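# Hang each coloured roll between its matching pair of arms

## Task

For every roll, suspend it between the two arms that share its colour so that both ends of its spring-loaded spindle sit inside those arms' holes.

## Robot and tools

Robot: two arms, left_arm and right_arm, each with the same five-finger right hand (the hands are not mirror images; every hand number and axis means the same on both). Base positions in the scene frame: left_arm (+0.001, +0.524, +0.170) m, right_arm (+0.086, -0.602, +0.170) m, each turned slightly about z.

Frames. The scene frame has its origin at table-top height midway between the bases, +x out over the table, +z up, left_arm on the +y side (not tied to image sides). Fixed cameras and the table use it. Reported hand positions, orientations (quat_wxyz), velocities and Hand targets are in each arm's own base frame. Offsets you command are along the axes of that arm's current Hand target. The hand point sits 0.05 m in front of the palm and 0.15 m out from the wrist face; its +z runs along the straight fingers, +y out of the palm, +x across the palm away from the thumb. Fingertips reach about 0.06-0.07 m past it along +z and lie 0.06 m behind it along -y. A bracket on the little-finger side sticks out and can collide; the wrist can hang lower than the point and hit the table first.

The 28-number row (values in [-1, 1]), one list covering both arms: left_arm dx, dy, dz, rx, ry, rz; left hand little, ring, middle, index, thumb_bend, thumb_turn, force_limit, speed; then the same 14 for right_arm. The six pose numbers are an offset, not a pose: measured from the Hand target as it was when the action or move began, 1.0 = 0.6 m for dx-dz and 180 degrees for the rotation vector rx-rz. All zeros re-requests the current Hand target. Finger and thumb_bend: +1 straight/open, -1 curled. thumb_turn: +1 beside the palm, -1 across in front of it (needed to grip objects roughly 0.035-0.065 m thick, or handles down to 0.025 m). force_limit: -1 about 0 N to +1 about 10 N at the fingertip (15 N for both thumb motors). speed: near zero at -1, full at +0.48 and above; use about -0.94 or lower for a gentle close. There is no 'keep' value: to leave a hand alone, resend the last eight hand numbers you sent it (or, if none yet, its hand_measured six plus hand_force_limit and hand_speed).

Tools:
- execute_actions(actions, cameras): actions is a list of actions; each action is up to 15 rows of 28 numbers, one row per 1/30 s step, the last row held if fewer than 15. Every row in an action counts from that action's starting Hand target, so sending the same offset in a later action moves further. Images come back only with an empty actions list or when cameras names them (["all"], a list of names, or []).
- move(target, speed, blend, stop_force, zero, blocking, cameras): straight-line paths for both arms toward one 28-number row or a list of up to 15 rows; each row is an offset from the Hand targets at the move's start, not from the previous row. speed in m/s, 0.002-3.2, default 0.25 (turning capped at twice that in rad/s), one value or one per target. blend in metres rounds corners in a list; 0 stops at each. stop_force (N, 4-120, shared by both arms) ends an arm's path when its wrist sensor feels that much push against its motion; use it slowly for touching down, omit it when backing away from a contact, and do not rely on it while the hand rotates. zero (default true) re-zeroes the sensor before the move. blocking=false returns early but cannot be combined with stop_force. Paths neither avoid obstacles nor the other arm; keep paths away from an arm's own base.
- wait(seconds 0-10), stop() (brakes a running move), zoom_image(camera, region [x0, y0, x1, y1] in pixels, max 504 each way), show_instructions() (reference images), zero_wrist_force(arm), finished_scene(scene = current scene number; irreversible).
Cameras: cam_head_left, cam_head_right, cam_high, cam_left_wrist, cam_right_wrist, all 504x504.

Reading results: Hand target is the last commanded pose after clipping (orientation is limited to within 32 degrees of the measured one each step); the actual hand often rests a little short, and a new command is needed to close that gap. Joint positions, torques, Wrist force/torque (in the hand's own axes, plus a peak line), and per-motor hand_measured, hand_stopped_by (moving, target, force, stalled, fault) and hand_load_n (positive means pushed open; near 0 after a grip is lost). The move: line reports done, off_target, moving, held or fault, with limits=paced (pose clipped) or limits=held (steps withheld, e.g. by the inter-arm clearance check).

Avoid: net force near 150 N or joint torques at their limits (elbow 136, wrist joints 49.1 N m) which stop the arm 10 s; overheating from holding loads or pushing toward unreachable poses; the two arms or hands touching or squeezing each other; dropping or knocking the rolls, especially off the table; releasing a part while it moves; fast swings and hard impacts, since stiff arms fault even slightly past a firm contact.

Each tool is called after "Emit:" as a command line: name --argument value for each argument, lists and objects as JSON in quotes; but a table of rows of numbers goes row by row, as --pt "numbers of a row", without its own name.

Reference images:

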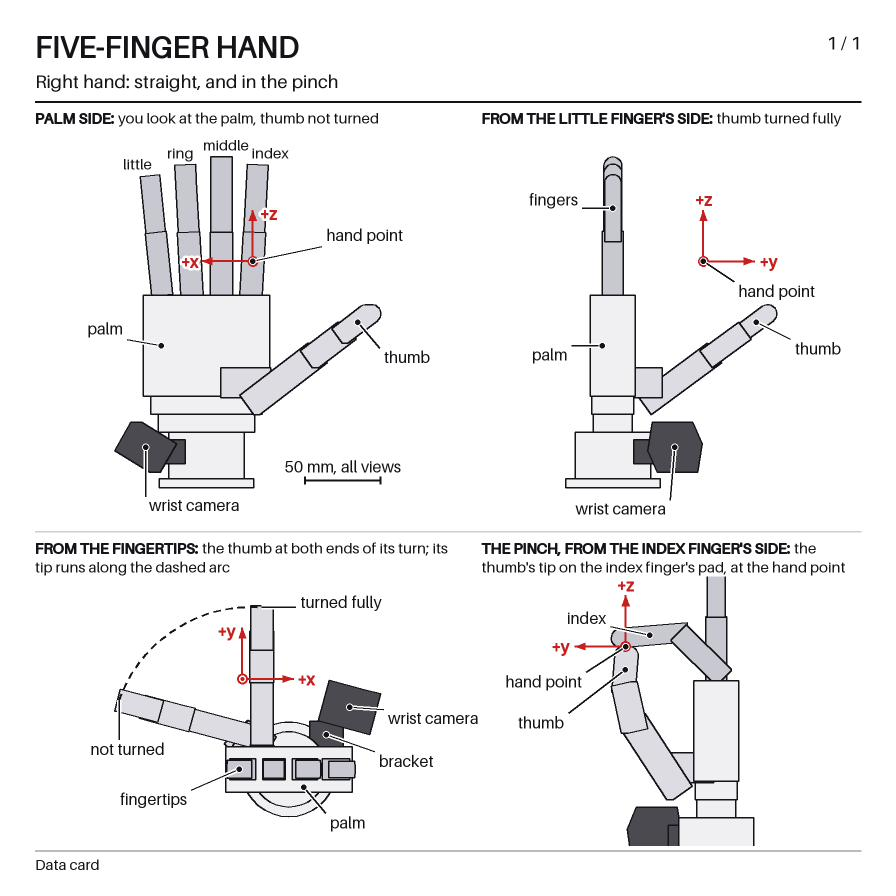

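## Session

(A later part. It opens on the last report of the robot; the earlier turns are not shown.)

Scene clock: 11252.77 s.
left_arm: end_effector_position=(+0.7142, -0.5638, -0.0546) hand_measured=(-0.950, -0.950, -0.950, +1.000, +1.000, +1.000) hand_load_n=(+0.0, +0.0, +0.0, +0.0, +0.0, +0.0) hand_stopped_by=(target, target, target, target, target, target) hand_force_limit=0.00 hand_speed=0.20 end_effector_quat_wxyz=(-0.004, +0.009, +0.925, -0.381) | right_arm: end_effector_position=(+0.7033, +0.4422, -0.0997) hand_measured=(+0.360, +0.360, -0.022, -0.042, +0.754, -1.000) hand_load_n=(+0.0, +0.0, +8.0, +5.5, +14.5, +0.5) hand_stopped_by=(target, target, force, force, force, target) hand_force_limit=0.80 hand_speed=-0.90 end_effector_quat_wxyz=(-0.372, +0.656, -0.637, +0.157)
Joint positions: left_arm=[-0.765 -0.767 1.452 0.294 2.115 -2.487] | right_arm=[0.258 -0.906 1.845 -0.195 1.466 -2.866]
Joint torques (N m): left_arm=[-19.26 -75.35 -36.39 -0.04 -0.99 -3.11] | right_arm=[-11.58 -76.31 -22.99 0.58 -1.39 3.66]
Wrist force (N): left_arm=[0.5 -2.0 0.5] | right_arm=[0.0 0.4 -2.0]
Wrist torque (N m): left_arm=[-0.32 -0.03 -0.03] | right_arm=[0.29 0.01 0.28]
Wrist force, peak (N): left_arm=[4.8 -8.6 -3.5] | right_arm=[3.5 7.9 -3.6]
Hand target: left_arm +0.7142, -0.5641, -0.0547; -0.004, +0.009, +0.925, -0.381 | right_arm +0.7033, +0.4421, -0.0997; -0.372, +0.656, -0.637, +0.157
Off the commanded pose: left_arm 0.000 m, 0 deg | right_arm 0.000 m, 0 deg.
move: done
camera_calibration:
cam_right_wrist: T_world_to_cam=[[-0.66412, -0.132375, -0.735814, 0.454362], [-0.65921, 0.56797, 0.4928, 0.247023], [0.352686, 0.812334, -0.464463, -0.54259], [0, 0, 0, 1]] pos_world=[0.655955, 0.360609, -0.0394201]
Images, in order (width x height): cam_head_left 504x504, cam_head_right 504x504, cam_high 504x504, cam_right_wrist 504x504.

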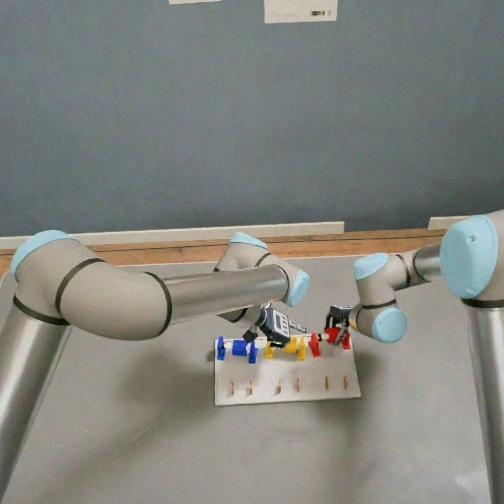

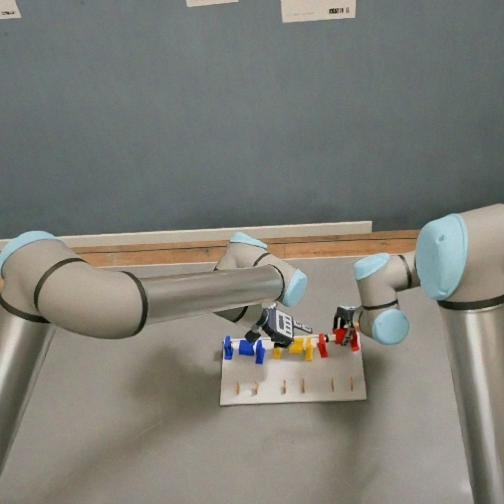

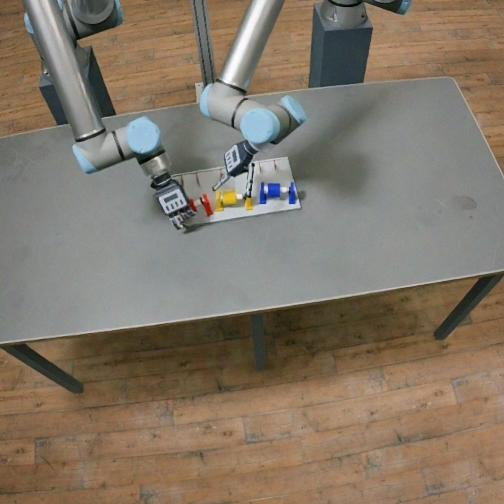

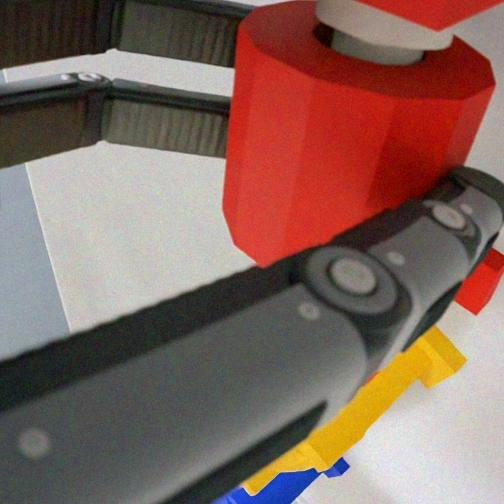

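Emit:
move --pt "0 0 -0.1 0 0 0 -0.95 -0.95 -0.95 1 1 1 0 0.2 0 0.00392 0.00388 0 0.01562 -0.01582 0.36 0.36 -0.3 -0.3 0 -1 0.8 -0.9" --pt "0 0 -0.2 0 0 0 -0.95 -0.95 -0.95 1 1 1 0 0.2 0.00023 0.00685 0.00677 0 0.02734 -0.02769 0.36 0.36 -0.3 -0.3 0 -1 0.8 -0.9" --speed '[0.05, 0.05]' --blend '[0.002, 0]' --cameras '["cam_high","cam_head_left","cam_right_wrist"]'

Emit:
zoom_image --camera "cam_high" --region '[184, 186, 218, 220]'

Emit:
zoom_image --camera "cam_head_left" --region '[305, 318, 355, 354]'

Scene clock: 11284.90 s.
left_arm: end_effector_position=(+0.7159, -0.4793, +0.0306) hand_measured=(-0.950, -0.950, -0.950, +1.000, +1.000, +1.000) hand_load_n=(+0.5, +0.0, +0.0, +0.0, +0.0, -0.5) hand_stopped_by=(target, target, target, target, target, target) hand_force_limit=0.00 hand_speed=0.20 end_effector_quat_wxyz=(-0.004, +0.009, +0.925, -0.381) | right_arm: end_effector_position=(+0.7031, +0.4436, -0.1053) hand_measured=(+0.360, +0.360, -0.022, -0.042, +0.754, -1.000) hand_load_n=(+0.0, -0.5, +5.0, +0.0, +13.0, +1.5) hand_stopped_by=(target, target, force, force, force, target) hand_force_limit=0.80 hand_speed=-0.90 end_effector_quat_wxyz=(-0.337, +0.676, -0.624, +0.201)
Joint positions: left_arm=[-0.681 -0.896 1.519 0.4 2.161 -2.403] | right_arm=[0.302 -0.896 1.816 -0.157 1.581 -2.924]
Joint torques (N m): left_arm=[-14.24 -71.14 -33.63 -0.67 -0.64 -2.81] | right_arm=[-5.71 -79.07 -31.26 -0.07 -0.85 1.22]
Wrist force (N): left_arm=[0.5 -2.3 0.5] | right_arm=[-1.2 1.7 -7.9]
Wrist torque (N m): left_arm=[-0.38 -0.06 -0.05] | right_arm=[0.11 0.01 0.28]
Wrist force, peak (N): left_arm=[1.0 -2.7 0.4] | right_arm=[-0.9 -1.3 -8.4]
Hand target: left_arm +0.7159, -0.4796, +0.0305; -0.004, +0.009, +0.925, -0.381 | right_arm +0.7032, +0.4435, -0.1053; -0.337, +0.676, -0.624, +0.201
Off the commanded pose: left_arm 0.000 m, 0 deg | right_arm 0.000 m, 0 deg.
move: done
camera_calibration:
cam_right_wrist: T_world_to_cam=[[-0.651505, -0.220827, -0.725794, 0.481657], [-0.66676, 0.623051, 0.408947, 0.220952], [0.3619, 0.750362, -0.553159, -0.534624], [0, 0, 0, 1]] pos_world=[0.654604, 0.36986, -0.0365065]
Images, in order (width x height): cam_head_left 504x504, cam_high 504x504, cam_right_wrist 504x504.

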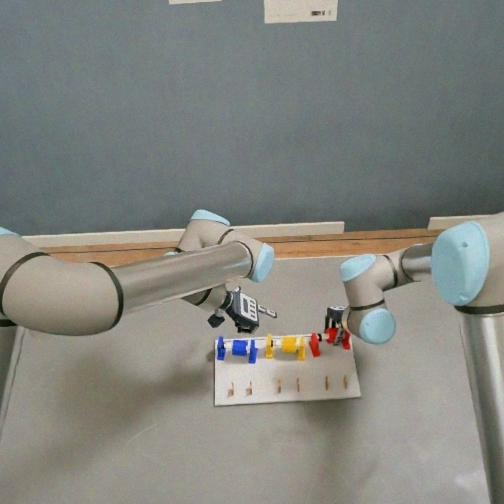

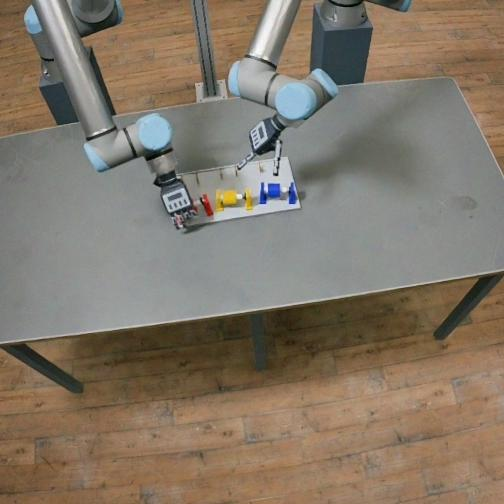

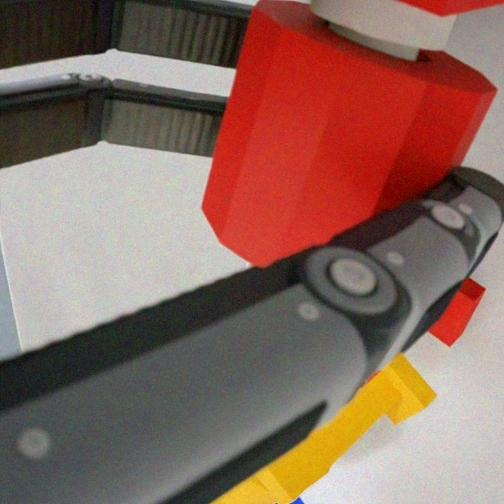

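Scaled by 14.824 from the camera's 504x504 image, which has a finer 720x720 frame.

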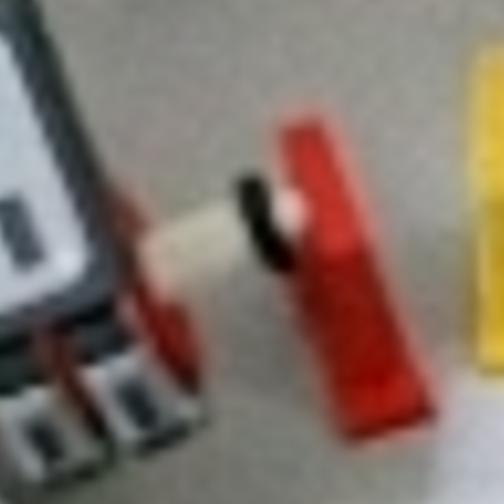

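Scaled by 10.080 from the camera's 504x504 image, which has a finer 720x720 frame.

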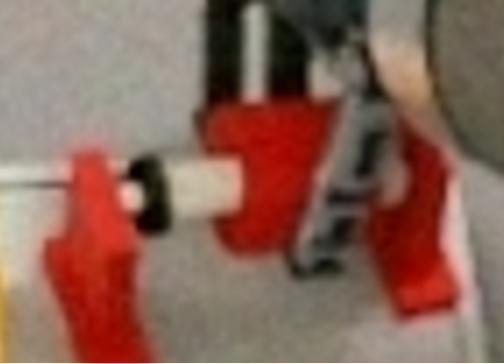

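Emit:
move --pt "0 0 0 0 0 0 -0.95 -0.95 -0.95 1 1 1 0 0.2 0.00114 -0.00295 0.00277 0.00248 0.01178 0.01155 0.36 0.36 -0.3 -0.3 0 -1 0.8 -0.9" --pt "0 0 0 0 0 0 -0.95 -0.95 -0.95 1 1 1 0 0.2 0 0 0 0 0 0 0.36 0.36 -0.3 -0.3 0 -1 0.8 -0.9" --speed 0.03 --cameras '["cam_high","cam_head_left","cam_right_wrist"]'

Emit:
zoom_image --camera "cam_high" --region '[184, 186, 218, 220]'

Emit:
zoom_image --camera "cam_head_left" --region '[305, 318, 355, 354]'

Scene clock: 11351.53 s.
left_arm: end_effector_position=(+0.7159, -0.4796, +0.0305) hand_measured=(-0.950, -0.950, -0.950, +1.000, +1.000, +1.000) hand_load_n=(+0.0, +0.0, +0.0, +0.0, +0.0, +0.0) hand_stopped_by=(target, target, target, target, target, target) hand_force_limit=0.00 hand_speed=0.20 end_effector_quat_wxyz=(-0.004, +0.009, +0.925, -0.381) | right_arm: end_effector_position=(+0.7032, +0.4435, -0.1053) hand_measured=(+0.360, +0.360, -0.022, -0.042, +0.754, -1.000) hand_load_n=(+0.0, +0.0, +8.0, +2.0, +9.5, +3.0) hand_stopped_by=(target, target, force, force, force, target) hand_force_limit=0.80 hand_speed=-0.90 end_effector_quat_wxyz=(-0.337, +0.676, -0.624, +0.201)
Joint positions: left_arm=[-0.681 -0.895 1.519 0.4 2.161 -2.403] | right_arm=[0.302 -0.896 1.817 -0.158 1.581 -2.925]
Joint torques (N m): left_arm=[-17.59 -67.68 -36.79 -0.13 -2.08 -2.51] | right_arm=[-1.9 -90.62 -20.41 0.43 3.5 3.94]
Wrist force (N): left_arm=[0.5 -2.6 0.5] | right_arm=[0.2 -0.6 -1.6]
Wrist torque (N m): left_arm=[-0.43 -0.06 -0.03] | right_arm=[0.08 -0.04 0.27]
Wrist force, peak (N): left_arm=[0.1 -2.8 0.7] | right_arm=[-1.7 2.2 -7.9]
Hand target: left_arm +0.7159, -0.4796, +0.0305; -0.004, +0.009, +0.925, -0.381 | right_arm +0.7032, +0.4435, -0.1053; -0.337, +0.676, -0.624, +0.201
Off the commanded pose: left_arm 0.000 m, 0 deg | right_arm 0.000 m, 0 deg.
move: done
camera_calibration:
cam_right_wrist: T_world_to_cam=[[-0.65146, -0.220708, -0.72587, 0.481624], [-0.666873, 0.622802, 0.409142, 0.221253], [0.361773, 0.750603, -0.552915, -0.534583], [0, 0, 0, 1]] pos_world=[0.654704, 0.369761, -0.0365067]
Images, in order (width x height): cam_head_left 504x504, cam_high 504x504, cam_right_wrist 504x504.

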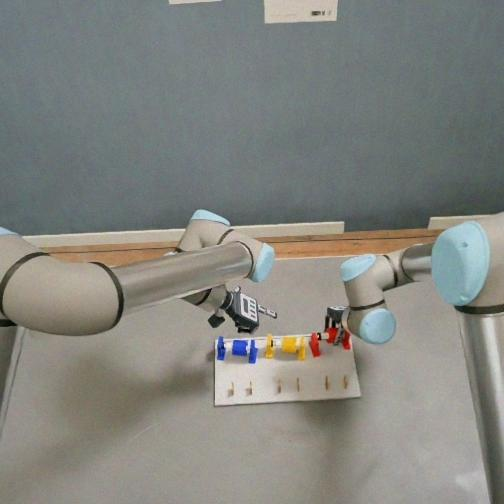

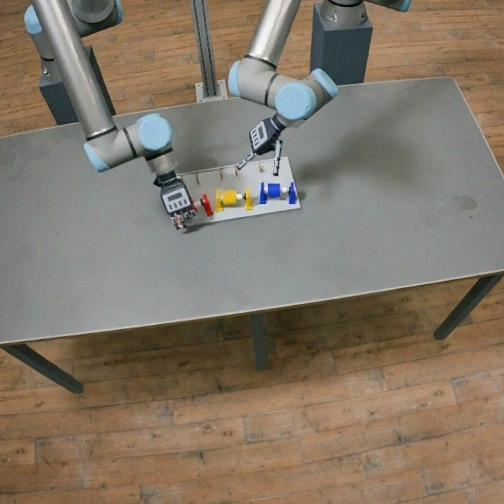

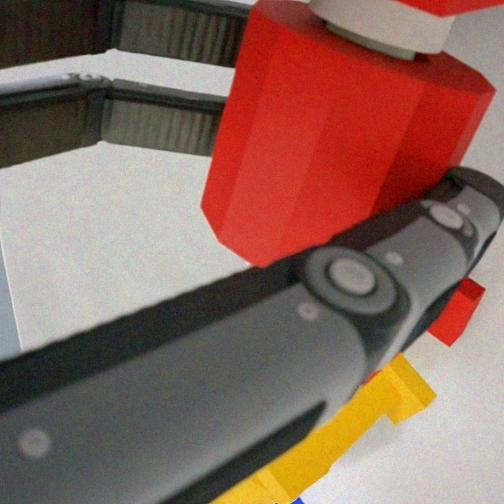

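Scaled by 14.824 from the camera's 504x504 image, which has a finer 720x720 frame.

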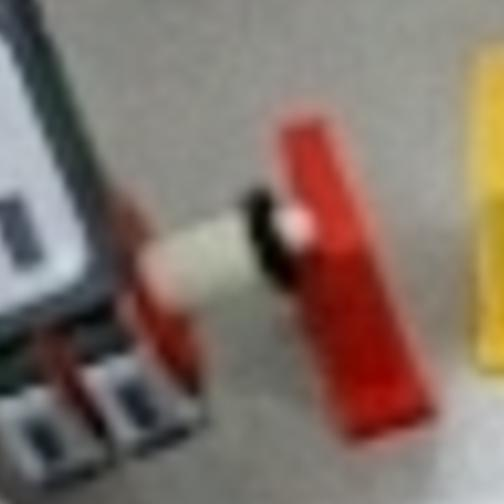

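Scaled by 10.080 from the camera's 504x504 image, which has a finer 720x720 frame.

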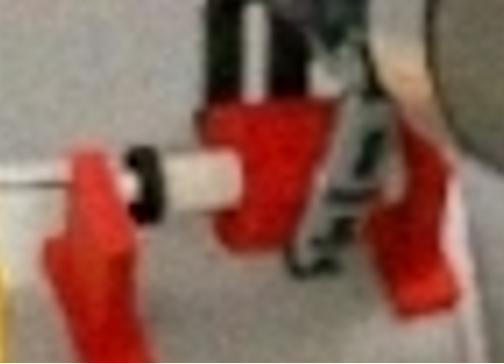

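Emit:
move --pt "0 0 0 0 0 0 -0.95 -0.95 -0.95 1 1 1 0 0.2 0.0015 -0.00201 0.00559 0.00331 0.02351 0.00748 0.36 0.36 -0.3 -0.3 0 -1 0.8 -0.9" --pt "0 0 0 0 0 0 -0.95 -0.95 -0.95 1 1 1 0 0.2 0 0.004 0.00386 0 0.01562 -0.01582 0.36 0.36 -0.3 -0.3 0 -1 0.8 -0.9" --speed 0.03 --cameras '["cam_high","cam_head_left","cam_right_wrist"]'

Emit:
zoom_image --camera "cam_high" --region '[184, 186, 218, 220]'

Emit:
zoom_image --camera "cam_head_left" --region '[305, 318, 355, 354]'

Scene clock: 11374.37 s.
left_arm: end_effector_position=(+0.7159, -0.4796, +0.0305) hand_measured=(-0.950, -0.950, -0.950, +1.000, +1.000, +1.000) hand_load_n=(+0.0, +0.0, +0.0, +0.0, +0.0, +0.0) hand_stopped_by=(target, target, target, target, target, target) hand_force_limit=0.00 hand_speed=0.20 end_effector_quat_wxyz=(-0.004, +0.009, +0.925, -0.381) | right_arm: end_effector_position=(+0.7030, +0.4440, -0.1086) hand_measured=(+0.360, +0.360, -0.022, -0.042, +0.752, -1.000) hand_load_n=(+0.0, +0.0, +4.0, +1.0, +4.5, +1.0) hand_stopped_by=(target, target, force, force, force, target) hand_force_limit=0.80 hand_speed=-0.90 end_effector_quat_wxyz=(-0.317, +0.686, -0.615, +0.226)
Joint positions: left_arm=[-0.681 -0.895 1.519 0.4 2.161 -2.403] | right_arm=[0.326 -0.887 1.8 -0.138 1.647 -2.957]
Joint torques (N m): left_arm=[-17.38 -71.63 -36.75 -0.04 -1.92 -2.37] | right_arm=[-18.28 -87.88 -35.19 3.25 1.51 3.81]
Wrist force (N): left_arm=[0.4 -2.1 0.5] | right_arm=[0.0 -0.2 -2.2]
Wrist torque (N m): left_arm=[-0.36 -0.06 -0.02] | right_arm=[0.20 0.00 0.20]
Wrist force, peak (N): left_arm=[0.9 -2.6 0.5] | right_arm=[-0.7 2.3 -7.8]
Hand target: left_arm +0.7159, -0.4796, +0.0305; -0.004, +0.009, +0.925, -0.381 | right_arm +0.7031, +0.4440, -0.1086; -0.317, +0.686, -0.615, +0.226
Off the commanded pose: left_arm 0.000 m, 0 deg | right_arm 0.000 m, 0 deg.
move: done
camera_calibration:
cam_right_wrist: T_world_to_cam=[[-0.644369, -0.27046, -0.71529, 0.497511], [-0.670531, 0.649541, 0.358448, 0.207388], [0.367664, 0.710597, -0.599896, -0.528174], [0, 0, 0, 1]] pos_world=[0.653832, 0.375169, -0.0353229]
Images, in order (width x height): cam_head_left 504x504, cam_high 504x504, cam_right_wrist 504x504.

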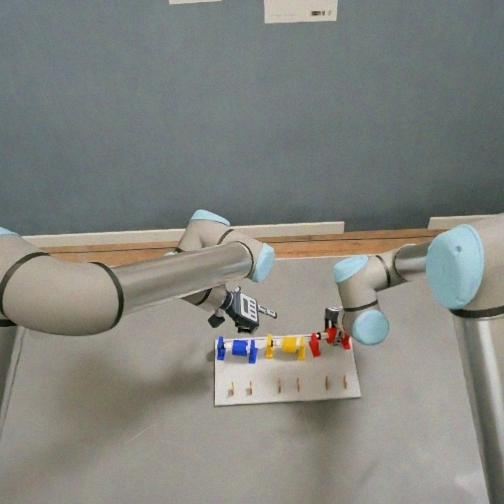

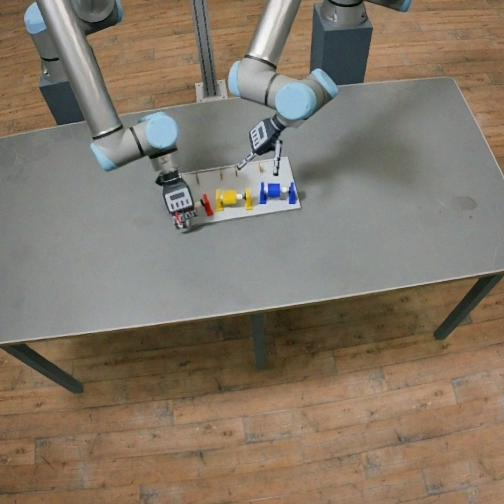

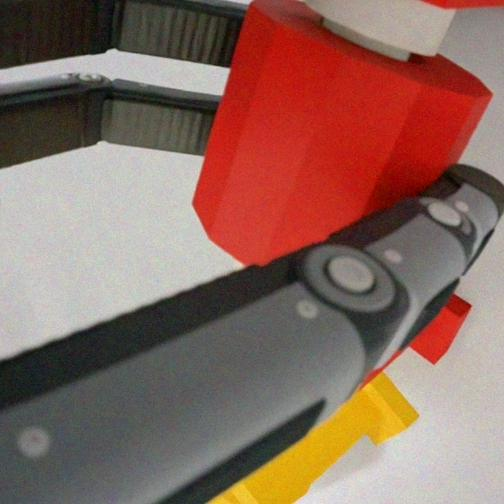

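Scaled by 14.824 from the camera's 504x504 image, which has a finer 720x720 frame.

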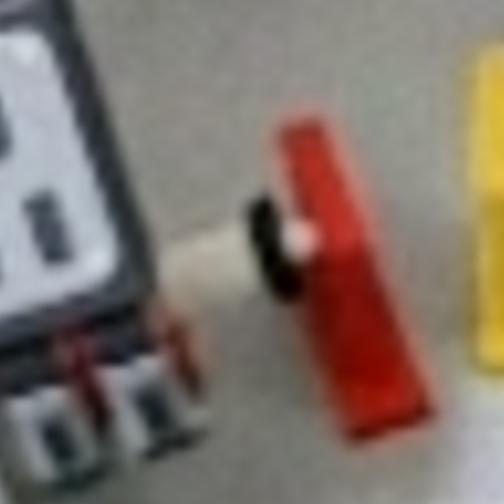

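Scaled by 10.080 from the camera's 504x504 image, which has a finer 720x720 frame.

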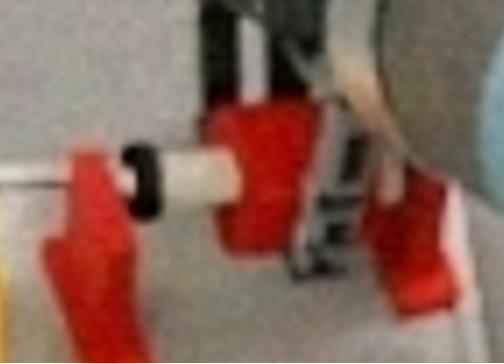

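Emit:
move --pt "0 0 0 0 0 0 -0.95 -0.95 -0.95 1 1 1 0 0.2 0 0 0 0 0 0 0.36 0.36 -0.33 -0.33 -0.03 -1 0.8 -0.9" --pt "0 0 0 0 0 0 -0.95 -0.95 -0.95 1 1 1 0 0.2 -0.00125 0.00584 -0.002 -0.00177 -0.00803 -0.02341 0.36 0.36 -0.33 -0.33 -0.03 -1 0.8 -0.9" --speed 0.03 --cameras '["cam_high","cam_head_left","cam_right_wrist"]'

Emit:
zoom_image --camera "cam_high" --region '[184, 186, 218, 220]'

Emit:
zoom_image --camera "cam_head_left" --region '[305, 318, 355, 354]'

Scene clock: 11397.63 s.
left_arm: end_effector_position=(+0.7159, -0.4796, +0.0305) hand_measured=(-0.950, -0.950, -0.950, +1.000, +1.000, +1.000) hand_load_n=(+0.0, +0.5, +0.5, +0.0, +0.0, -0.5) hand_stopped_by=(target, target, target, target, target, target) hand_force_limit=0.00 hand_speed=0.20 end_effector_quat_wxyz=(-0.004, +0.009, +0.925, -0.381) | right_arm: end_effector_position=(+0.6996, +0.4444, -0.1102) hand_measured=(+0.360, +0.360, -0.038, -0.066, +0.750, -1.000) hand_load_n=(+0.0, +0.0, +4.5, +8.0, +7.0, +0.5) hand_stopped_by=(target, target, force, force, force, target) hand_force_limit=0.80 hand_speed=-0.90 end_effector_quat_wxyz=(-0.314, +0.712, -0.586, +0.227)
Joint positions: left_arm=[-0.681 -0.895 1.519 0.4 2.161 -2.403] | right_arm=[0.324 -0.888 1.8 -0.137 1.619 -3.032]
Joint torques (N m): left_arm=[-17.29 -70.8 -36.09 -0.3 -1.92 -2.52] | right_arm=[-15.35 -94.97 -15.1 4.63 0.78 4.07]
Wrist force (N): left_arm=[0.0 -2.2 0.5] | right_arm=[1.5 -2.7 1.6]
Wrist torque (N m): left_arm=[-0.36 0.02 -0.05] | right_arm=[0.18 -0.06 0.26]
Wrist force, peak (N): left_arm=[1.0 -2.8 0.1] | right_arm=[0.8 -4.6 2.1]
Hand target: left_arm +0.7159, -0.4796, +0.0305; -0.004, +0.009, +0.925, -0.381 | right_arm +0.6997, +0.4444, -0.1102; -0.314, +0.712, -0.586, +0.227
Off the commanded pose: left_arm 0.000 m, 0 deg | right_arm 0.000 m, 0 deg.
move: done
camera_calibration:
cam_right_wrist: T_world_to_cam=[[-0.619624, -0.339193, -0.707824, 0.508339], [-0.716231, 0.613222, 0.333124, 0.250742], [0.321059, 0.713377, -0.622908, -0.499378], [0, 0, 0, 1]] pos_world=[0.654898, 0.37491, -0.0347799]
Images, in order (width x height): cam_head_left 504x504, cam_high 504x504, cam_right_wrist 504x504.

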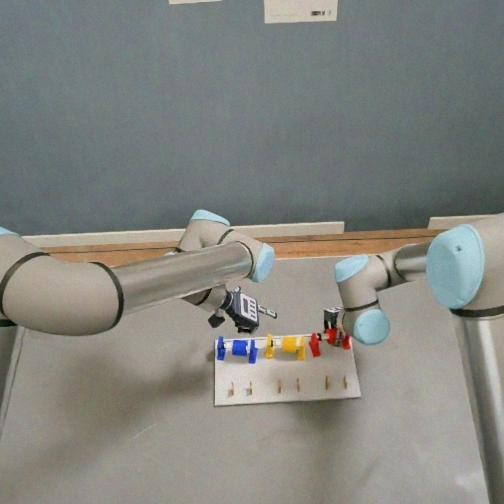

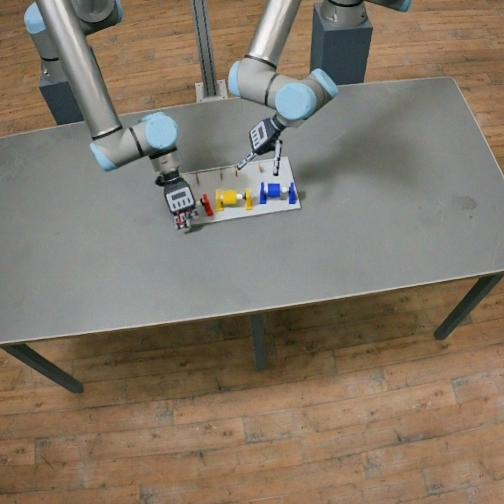

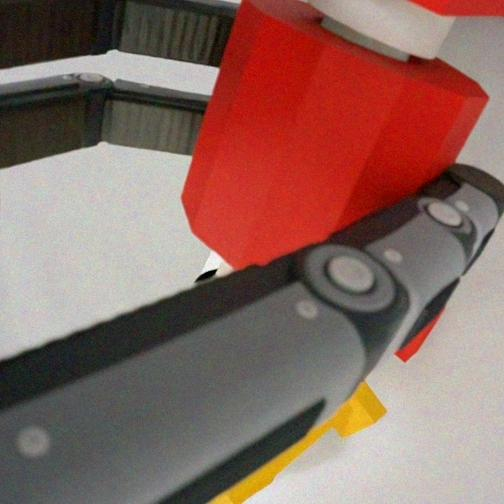

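Scaled by 14.824 from the camera's 504x504 image, which has a finer 720x720 frame.

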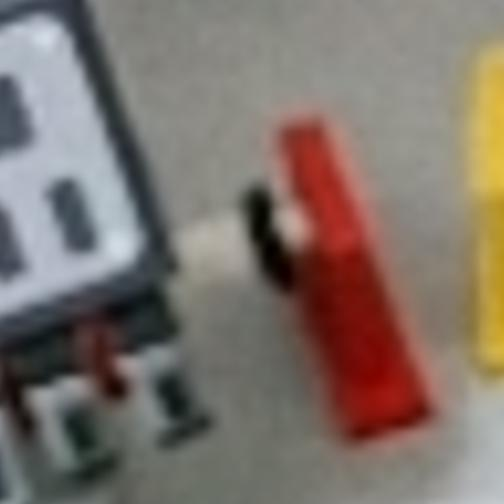

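Scaled by 10.080 from the camera's 504x504 image, which has a finer 720x720 frame.

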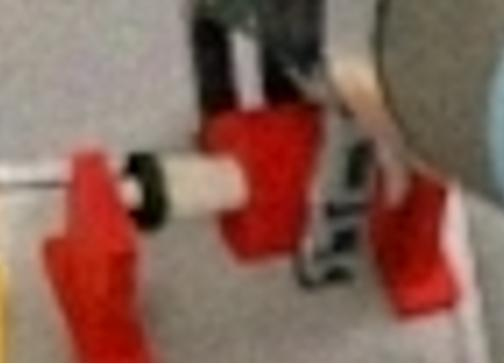

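Emit:
move --pt "-0.02089 -0.04112 0.2834 0 0 0 -0.95 -0.95 -0.95 1 1 1 0 0.2 0 0 0 0 0 0 0.36 0.36 -0.33 -0.33 -0.03 -1 0.8 -0.9" --speed 0.06 --cameras '["cam_high","cam_head_left","cam_right_wrist"]'

Emit:
zoom_image --camera "cam_high" --region '[160, 170, 240, 240]'

Emit:
zoom_image --camera "cam_head_left" --region '[270, 300, 370, 380]'

Scene clock: 11425.63 s.
left_arm: end_effector_position=(+0.7257, -0.6174, -0.0729) hand_measured=(-0.950, -0.950, -0.950, +1.000, +1.000, +1.000) hand_load_n=(+0.0, +0.0, +0.0, +0.0, +0.0, +0.0) hand_stopped_by=(target, target, target, target, target, target) hand_force_limit=0.00 hand_speed=0.20 end_effector_quat_wxyz=(-0.004, +0.009, +0.925, -0.381) end_effector_velocity=(+0.000, +0.003, +0.003) end_effector_angular_velocity=(+0.000, -0.002, -0.001) | right_arm: end_effector_position=(+0.6997, +0.4444, -0.1102) hand_measured=(+0.360, +0.360, -0.038, -0.066, +0.750, -1.000) hand_load_n=(+0.0, +0.0, +4.5, +8.0, +7.0, +0.0) hand_stopped_by=(target, target, force, force, force, target) hand_force_limit=0.80 hand_speed=-0.90 end_effector_quat_wxyz=(-0.314, +0.712, -0.586, +0.227)
Joint positions: left_arm=[-0.802 -0.7 1.354 0.306 2.094 -2.523] | right_arm=[0.324 -0.888 1.8 -0.137 1.62 -3.031]
Joint velocities: left_arm=[0.002 -0.005 0.004 0.001 0.001 0.003] | right_arm=[within noise]
Joint torques (N m): left_arm=[20.43 -116.81 -20.14 3.89 0.78 2.42] | right_arm=[21.95 -94.46 -30.72 2.25 2.67 4.05]
Wrist force (N): left_arm=[0.1 -2.2 0.0] | right_arm=[1.3 -2.5 1.6]
Wrist torque (N m): left_arm=[-0.34 0.02 0.05] | right_arm=[0.18 0.05 0.12]
Wrist force, peak (N): left_arm=[0.3 -3.0 0.6] | right_arm=[2.0 -2.9 1.8]
Hand target: left_arm +0.7257, -0.6171, -0.0728; -0.004, +0.009, +0.925, -0.381 | right_arm +0.6997, +0.4444, -0.1102; -0.314, +0.712, -0.586, +0.227
Off the commanded pose: left_arm 0.000 m, 0 deg | right_arm 0.000 m, 0 deg.
move: done
camera_calibration:
cam_right_wrist: T_world_to_cam=[[-0.619776, -0.338739, -0.707907, 0.508265], [-0.715959, 0.613454, 0.333283, 0.250482], [0.321372, 0.713394, -0.622727, -0.499582], [0, 0, 0, 1]] pos_world=[0.654898, 0.374909, -0.0347801]
Images, in order (width x height): cam_head_left 504x504, cam_high 504x504, cam_right_wrist 504x504.

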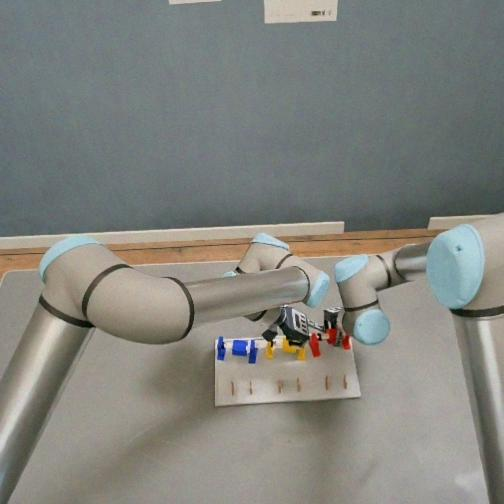

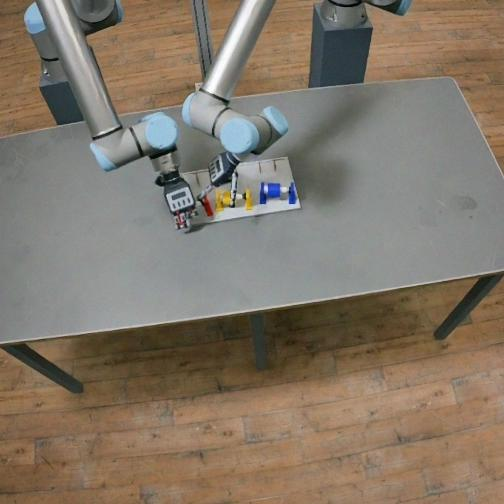

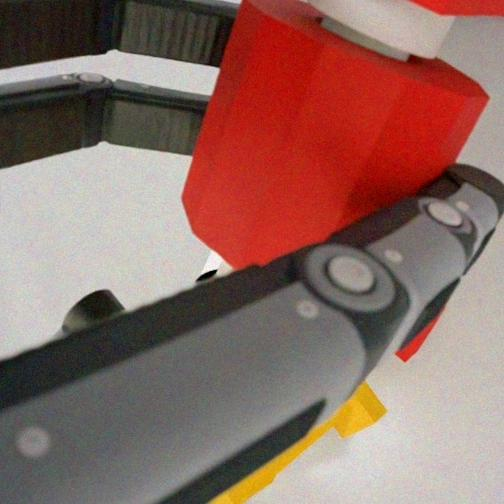

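Scaled by 6.300 from the camera's 504x504 image, which has a finer 720x720 frame.

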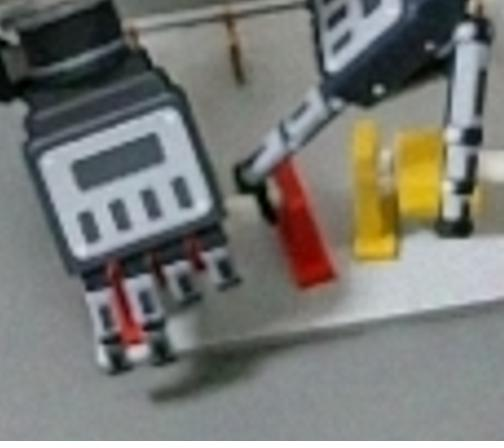

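Scaled by 5.040 from the camera's 504x504 image, which has a finer 720x720 frame.

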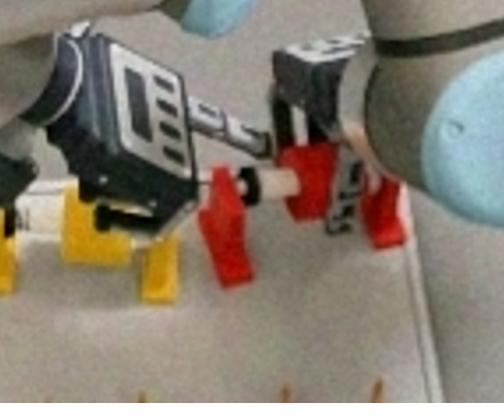

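Emit:
move --pt "0 0.03287 0.0331 0 0 0 -0.95 -0.95 -0.95 1 1 1 0 0.2 0 0 0 0 0 0 0.36 0.36 -0.33 -0.33 -0.03 -1 0.8 -0.9" --speed 0.012 --stop_force 4 --cameras '["cam_high","cam_head_left"]'

Emit:
zoom_image --camera "cam_high" --region '[184, 186, 218, 220]'

Emit:
zoom_image --camera "cam_head_left" --region '[305, 318, 355, 354]'

Scene clock: 11437.83 s.
left_arm: end_effector_position=(+0.7257, -0.6171, -0.0912) hand_measured=(-0.950, -0.950, -0.950, +1.000, +1.000, +1.000) hand_load_n=(+0.0, +0.0, +0.0, +0.5, +0.0, +0.0) hand_stopped_by=(target, target, target, target, target, target) hand_force_limit=0.00 hand_speed=0.20 end_effector_quat_wxyz=(-0.004, +0.009, +0.925, -0.381) | right_arm: end_effector_position=(+0.6997, +0.4444, -0.1102) hand_measured=(+0.360, +0.360, -0.038, -0.066, +0.750, -1.000) hand_load_n=(+0.0, +0.0, +3.0, +7.0, +8.0, +0.0) hand_stopped_by=(target, target, force, force, force, target) hand_force_limit=0.80 hand_speed=-0.90 end_effector_quat_wxyz=(-0.314, +0.712, -0.586, +0.227)
Joint positions: left_arm=[-0.802 -0.682 1.357 0.285 2.094 -2.522] | right_arm=[0.324 -0.888 1.8 -0.137 1.62 -3.031]
Joint torques (N m): left_arm=[16.1 -111.28 -34.41 5.46 0.92 1.73] | right_arm=[16.01 -94.08 -30.48 2.45 2.64 3.72]
Wrist force (N): left_arm=[0.4 -5.0 -0.1] | right_arm=[0.5 -0.3 0.8]
Wrist torque (N m): left_arm=[-0.14 -0.02 0.03] | right_arm=[0.16 -0.04 0.14]
Wrist force, peak (N): left_arm=[0.4 -6.5 -1.9] | right_arm=[2.0 -2.8 1.5]
Hand target: left_arm +0.7257, -0.6171, -0.0912; -0.004, +0.009, +0.925, -0.381 (not the last commanded pose) | right_arm +0.6997, +0.4444, -0.1102; -0.314, +0.712, -0.586, +0.227
Off the commanded pose: left_arm 0.010 m, 0 deg | right_arm 0.000 m, 0 deg.
move: contact (left_arm)
Images, in order (width x height): cam_head_left 504x504, cam_high 504x504.

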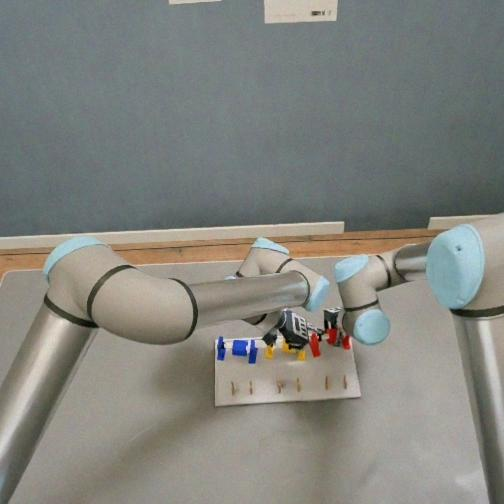

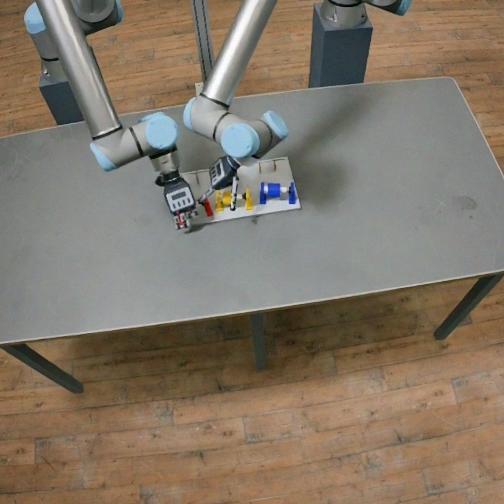

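Scaled by 14.824 from the camera's 504x504 image, which has a finer 720x720 frame.

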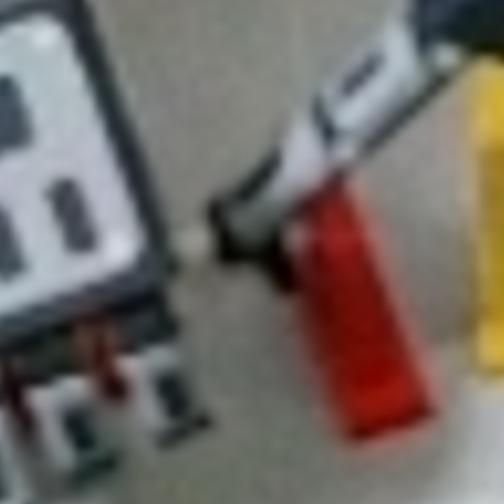

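Scaled by 10.080 from the camera's 504x504 image, which has a finer 720x720 frame.

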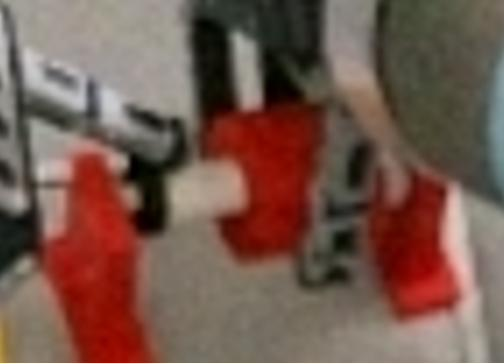

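Emit:
move --pt "0 0.00704 0.00709 0 0 0 -0.95 -0.95 -0.95 1 1 1 0 0.2 0 0 0 0 0 0 0.36 0.36 -0.33 -0.33 -0.03 -1 0.8 -0.9" --speed 0.006 --stop_force 14 --zero false --cameras '["cam_high","cam_head_left"]'

Emit:
zoom_image --camera "cam_high" --region '[184, 186, 218, 220]'

Emit:
zoom_image --camera "cam_head_left" --region '[305, 318, 355, 354]'

Scene clock: 11449.27 s.
left_arm: end_effector_position=(+0.7257, -0.6171, -0.0973) hand_measured=(-0.950, -0.950, -0.950, +1.000, +1.000, +1.000) hand_load_n=(+0.0, +0.0, +0.5, +1.0, +0.0, +0.0) hand_stopped_by=(target, target, target, target, target, target) hand_force_limit=0.00 hand_speed=0.20 end_effector_quat_wxyz=(-0.004, +0.009, +0.925, -0.381) | right_arm: end_effector_position=(+0.6997, +0.4444, -0.1102) hand_measured=(+0.360, +0.360, -0.040, -0.066, +0.750, -1.000) hand_load_n=(+0.0, +0.0, +2.5, +9.5, +8.0, -0.5) hand_stopped_by=(target, target, force, force, force, target) hand_force_limit=0.80 hand_speed=-0.90 end_effector_quat_wxyz=(-0.314, +0.712, -0.586, +0.227)
Joint positions: left_arm=[-0.802 -0.675 1.357 0.279 2.094 -2.522] | right_arm=[0.324 -0.888 1.8 -0.137 1.62 -3.031]
Joint torques (N m): left_arm=[16.37 -91.2 -16.93 4.45 0.33 1.18] | right_arm=[6.13 -91.78 -31.52 2.41 2.68 3.24]
Wrist force (N): left_arm=[0.5 -8.9 -3.0] | right_arm=[1.6 4.4 5.5]
Wrist torque (N m): left_arm=[0.22 -0.06 0.02] | right_arm=[0.24 -0.02 0.12]
Wrist force, peak (N): left_arm=[0.1 -9.1 -3.6] | right_arm=[1.8 4.9 5.4]
Hand target: left_arm +0.7257, -0.6171, -0.0972; -0.004, +0.009, +0.925, -0.381 | right_arm +0.6997, +0.4444, -0.1102; -0.314, +0.712, -0.586, +0.227
Off the commanded pose: left_arm 0.000 m, 0 deg | right_arm 0.000 m, 0 deg.
move: done
Images, in order (width x height): cam_head_left 504x504, cam_high 504x504.

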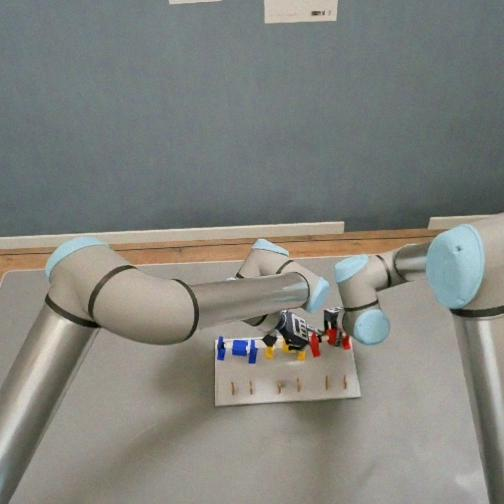

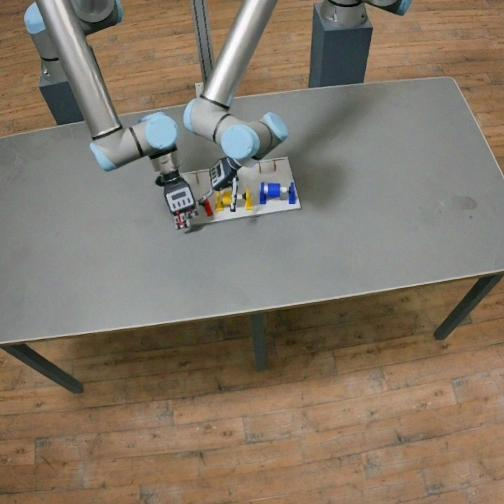

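Scaled by 14.824 from the camera's 504x504 image, which has a finer 720x720 frame.

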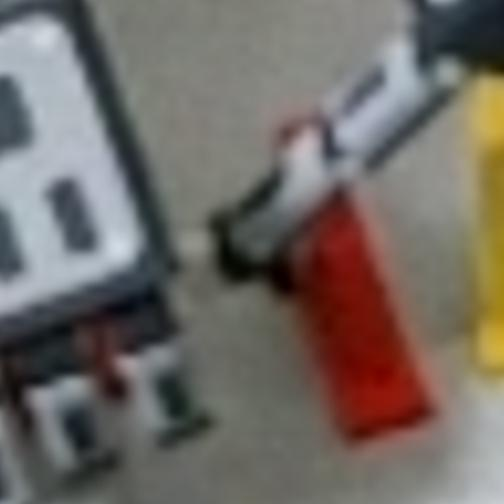

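Scaled by 10.080 from the camera's 504x504 image, which has a finer 720x720 frame.

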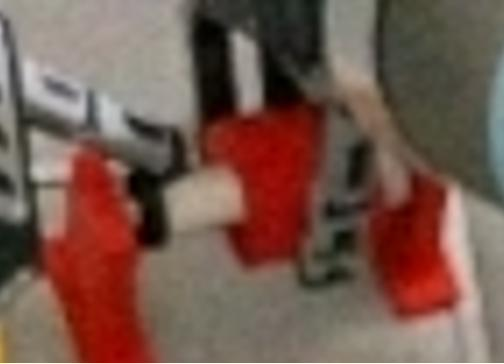

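Emit:
move --pt "0 0.00599 0.00603 0 0 0 -0.95 -0.95 -0.95 1 1 1 0 0.2 0 0 0 0 0 0 0.36 0.36 -0.33 -0.33 -0.03 -1 0.8 -0.9" --speed 0.006 --stop_force 16 --zero false --cameras '["cam_high","cam_head_left","cam_right_wrist"]'

Emit:
zoom_image --camera "cam_high" --region '[184, 186, 218, 220]'

Emit:
zoom_image --camera "cam_head_left" --region '[305, 318, 355, 354]'

Scene clock: 11458.23 s.
left_arm: end_effector_position=(+0.7257, -0.6171, -0.1023) hand_measured=(-0.950, -0.950, -0.950, +1.000, +1.000, +1.000) hand_load_n=(+0.0, +0.0, +0.0, +2.5, +0.0, +0.0) hand_stopped_by=(target, target, target, target, target, target) hand_force_limit=0.00 hand_speed=0.20 end_effector_quat_wxyz=(-0.004, +0.009, +0.925, -0.381) | right_arm: end_effector_position=(+0.6997, +0.4444, -0.1102) hand_measured=(+0.360, +0.360, -0.038, -0.066, +0.750, -1.000) hand_load_n=(+0.0, +0.0, +5.0, +12.5, +11.5, -2.0) hand_stopped_by=(target, target, force, force, force, target) hand_force_limit=0.80 hand_speed=-0.90 end_effector_quat_wxyz=(-0.314, +0.712, -0.586, +0.227)
Joint positions: left_arm=[-0.802 -0.67 1.357 0.273 2.094 -2.522] | right_arm=[0.324 -0.888 1.8 -0.137 1.62 -3.031]
Joint torques (N m): left_arm=[6.37 -80.83 -9.18 7.32 -1.53 -0.94] | right_arm=[-8.75 -90.94 -30.61 2.39 2.59 2.77]
Wrist force (N): left_arm=[-3.1 -16.7 -0.5] | right_arm=[1.8 7.6 7.6]
Wrist torque (N m): left_arm=[0.63 -0.17 -0.19] | right_arm=[0.34 -0.03 0.14]
Wrist force, peak (N): left_arm=[-3.5 -17.2 -1.3] | right_arm=[2.0 7.9 7.8]
Hand target: left_arm +0.7257, -0.6171, -0.1023; -0.004, +0.009, +0.925, -0.381 | right_arm +0.6997, +0.4444, -0.1102; -0.314, +0.712, -0.586, +0.227
Off the commanded pose: left_arm 0.000 m, 0 deg | right_arm 0.000 m, 0 deg.
move: done
camera_calibration:
cam_right_wrist: T_world_to_cam=[[-0.619776, -0.338739, -0.707907, 0.508265], [-0.715959, 0.613454, 0.333283, 0.250482], [0.321372, 0.713394, -0.622727, -0.499582], [0, 0, 0, 1]] pos_world=[0.654898, 0.374909, -0.0347801]
Images, in order (width x height): cam_head_left 504x504, cam_high 504x504, cam_right_wrist 504x504.

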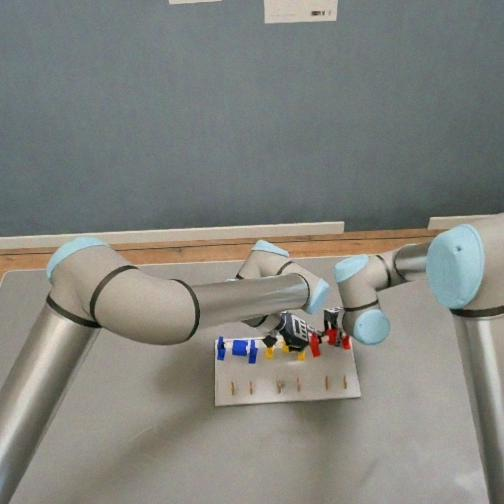

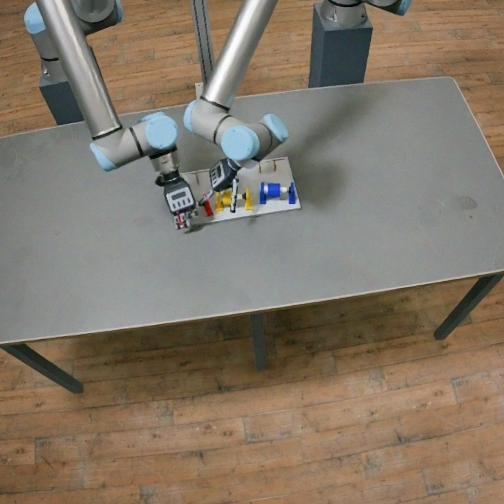

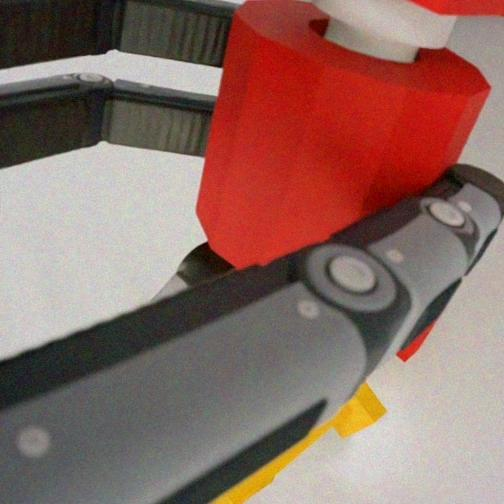

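Scaled by 14.824 from the camera's 504x504 image, which has a finer 720x720 frame.

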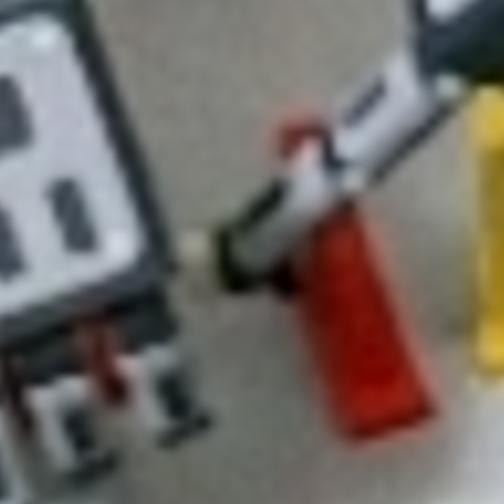

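Scaled by 10.080 from the camera's 504x504 image, which has a finer 720x720 frame.

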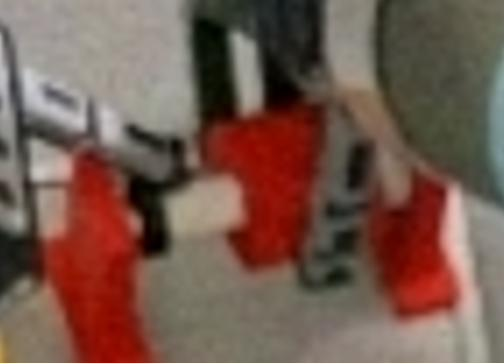

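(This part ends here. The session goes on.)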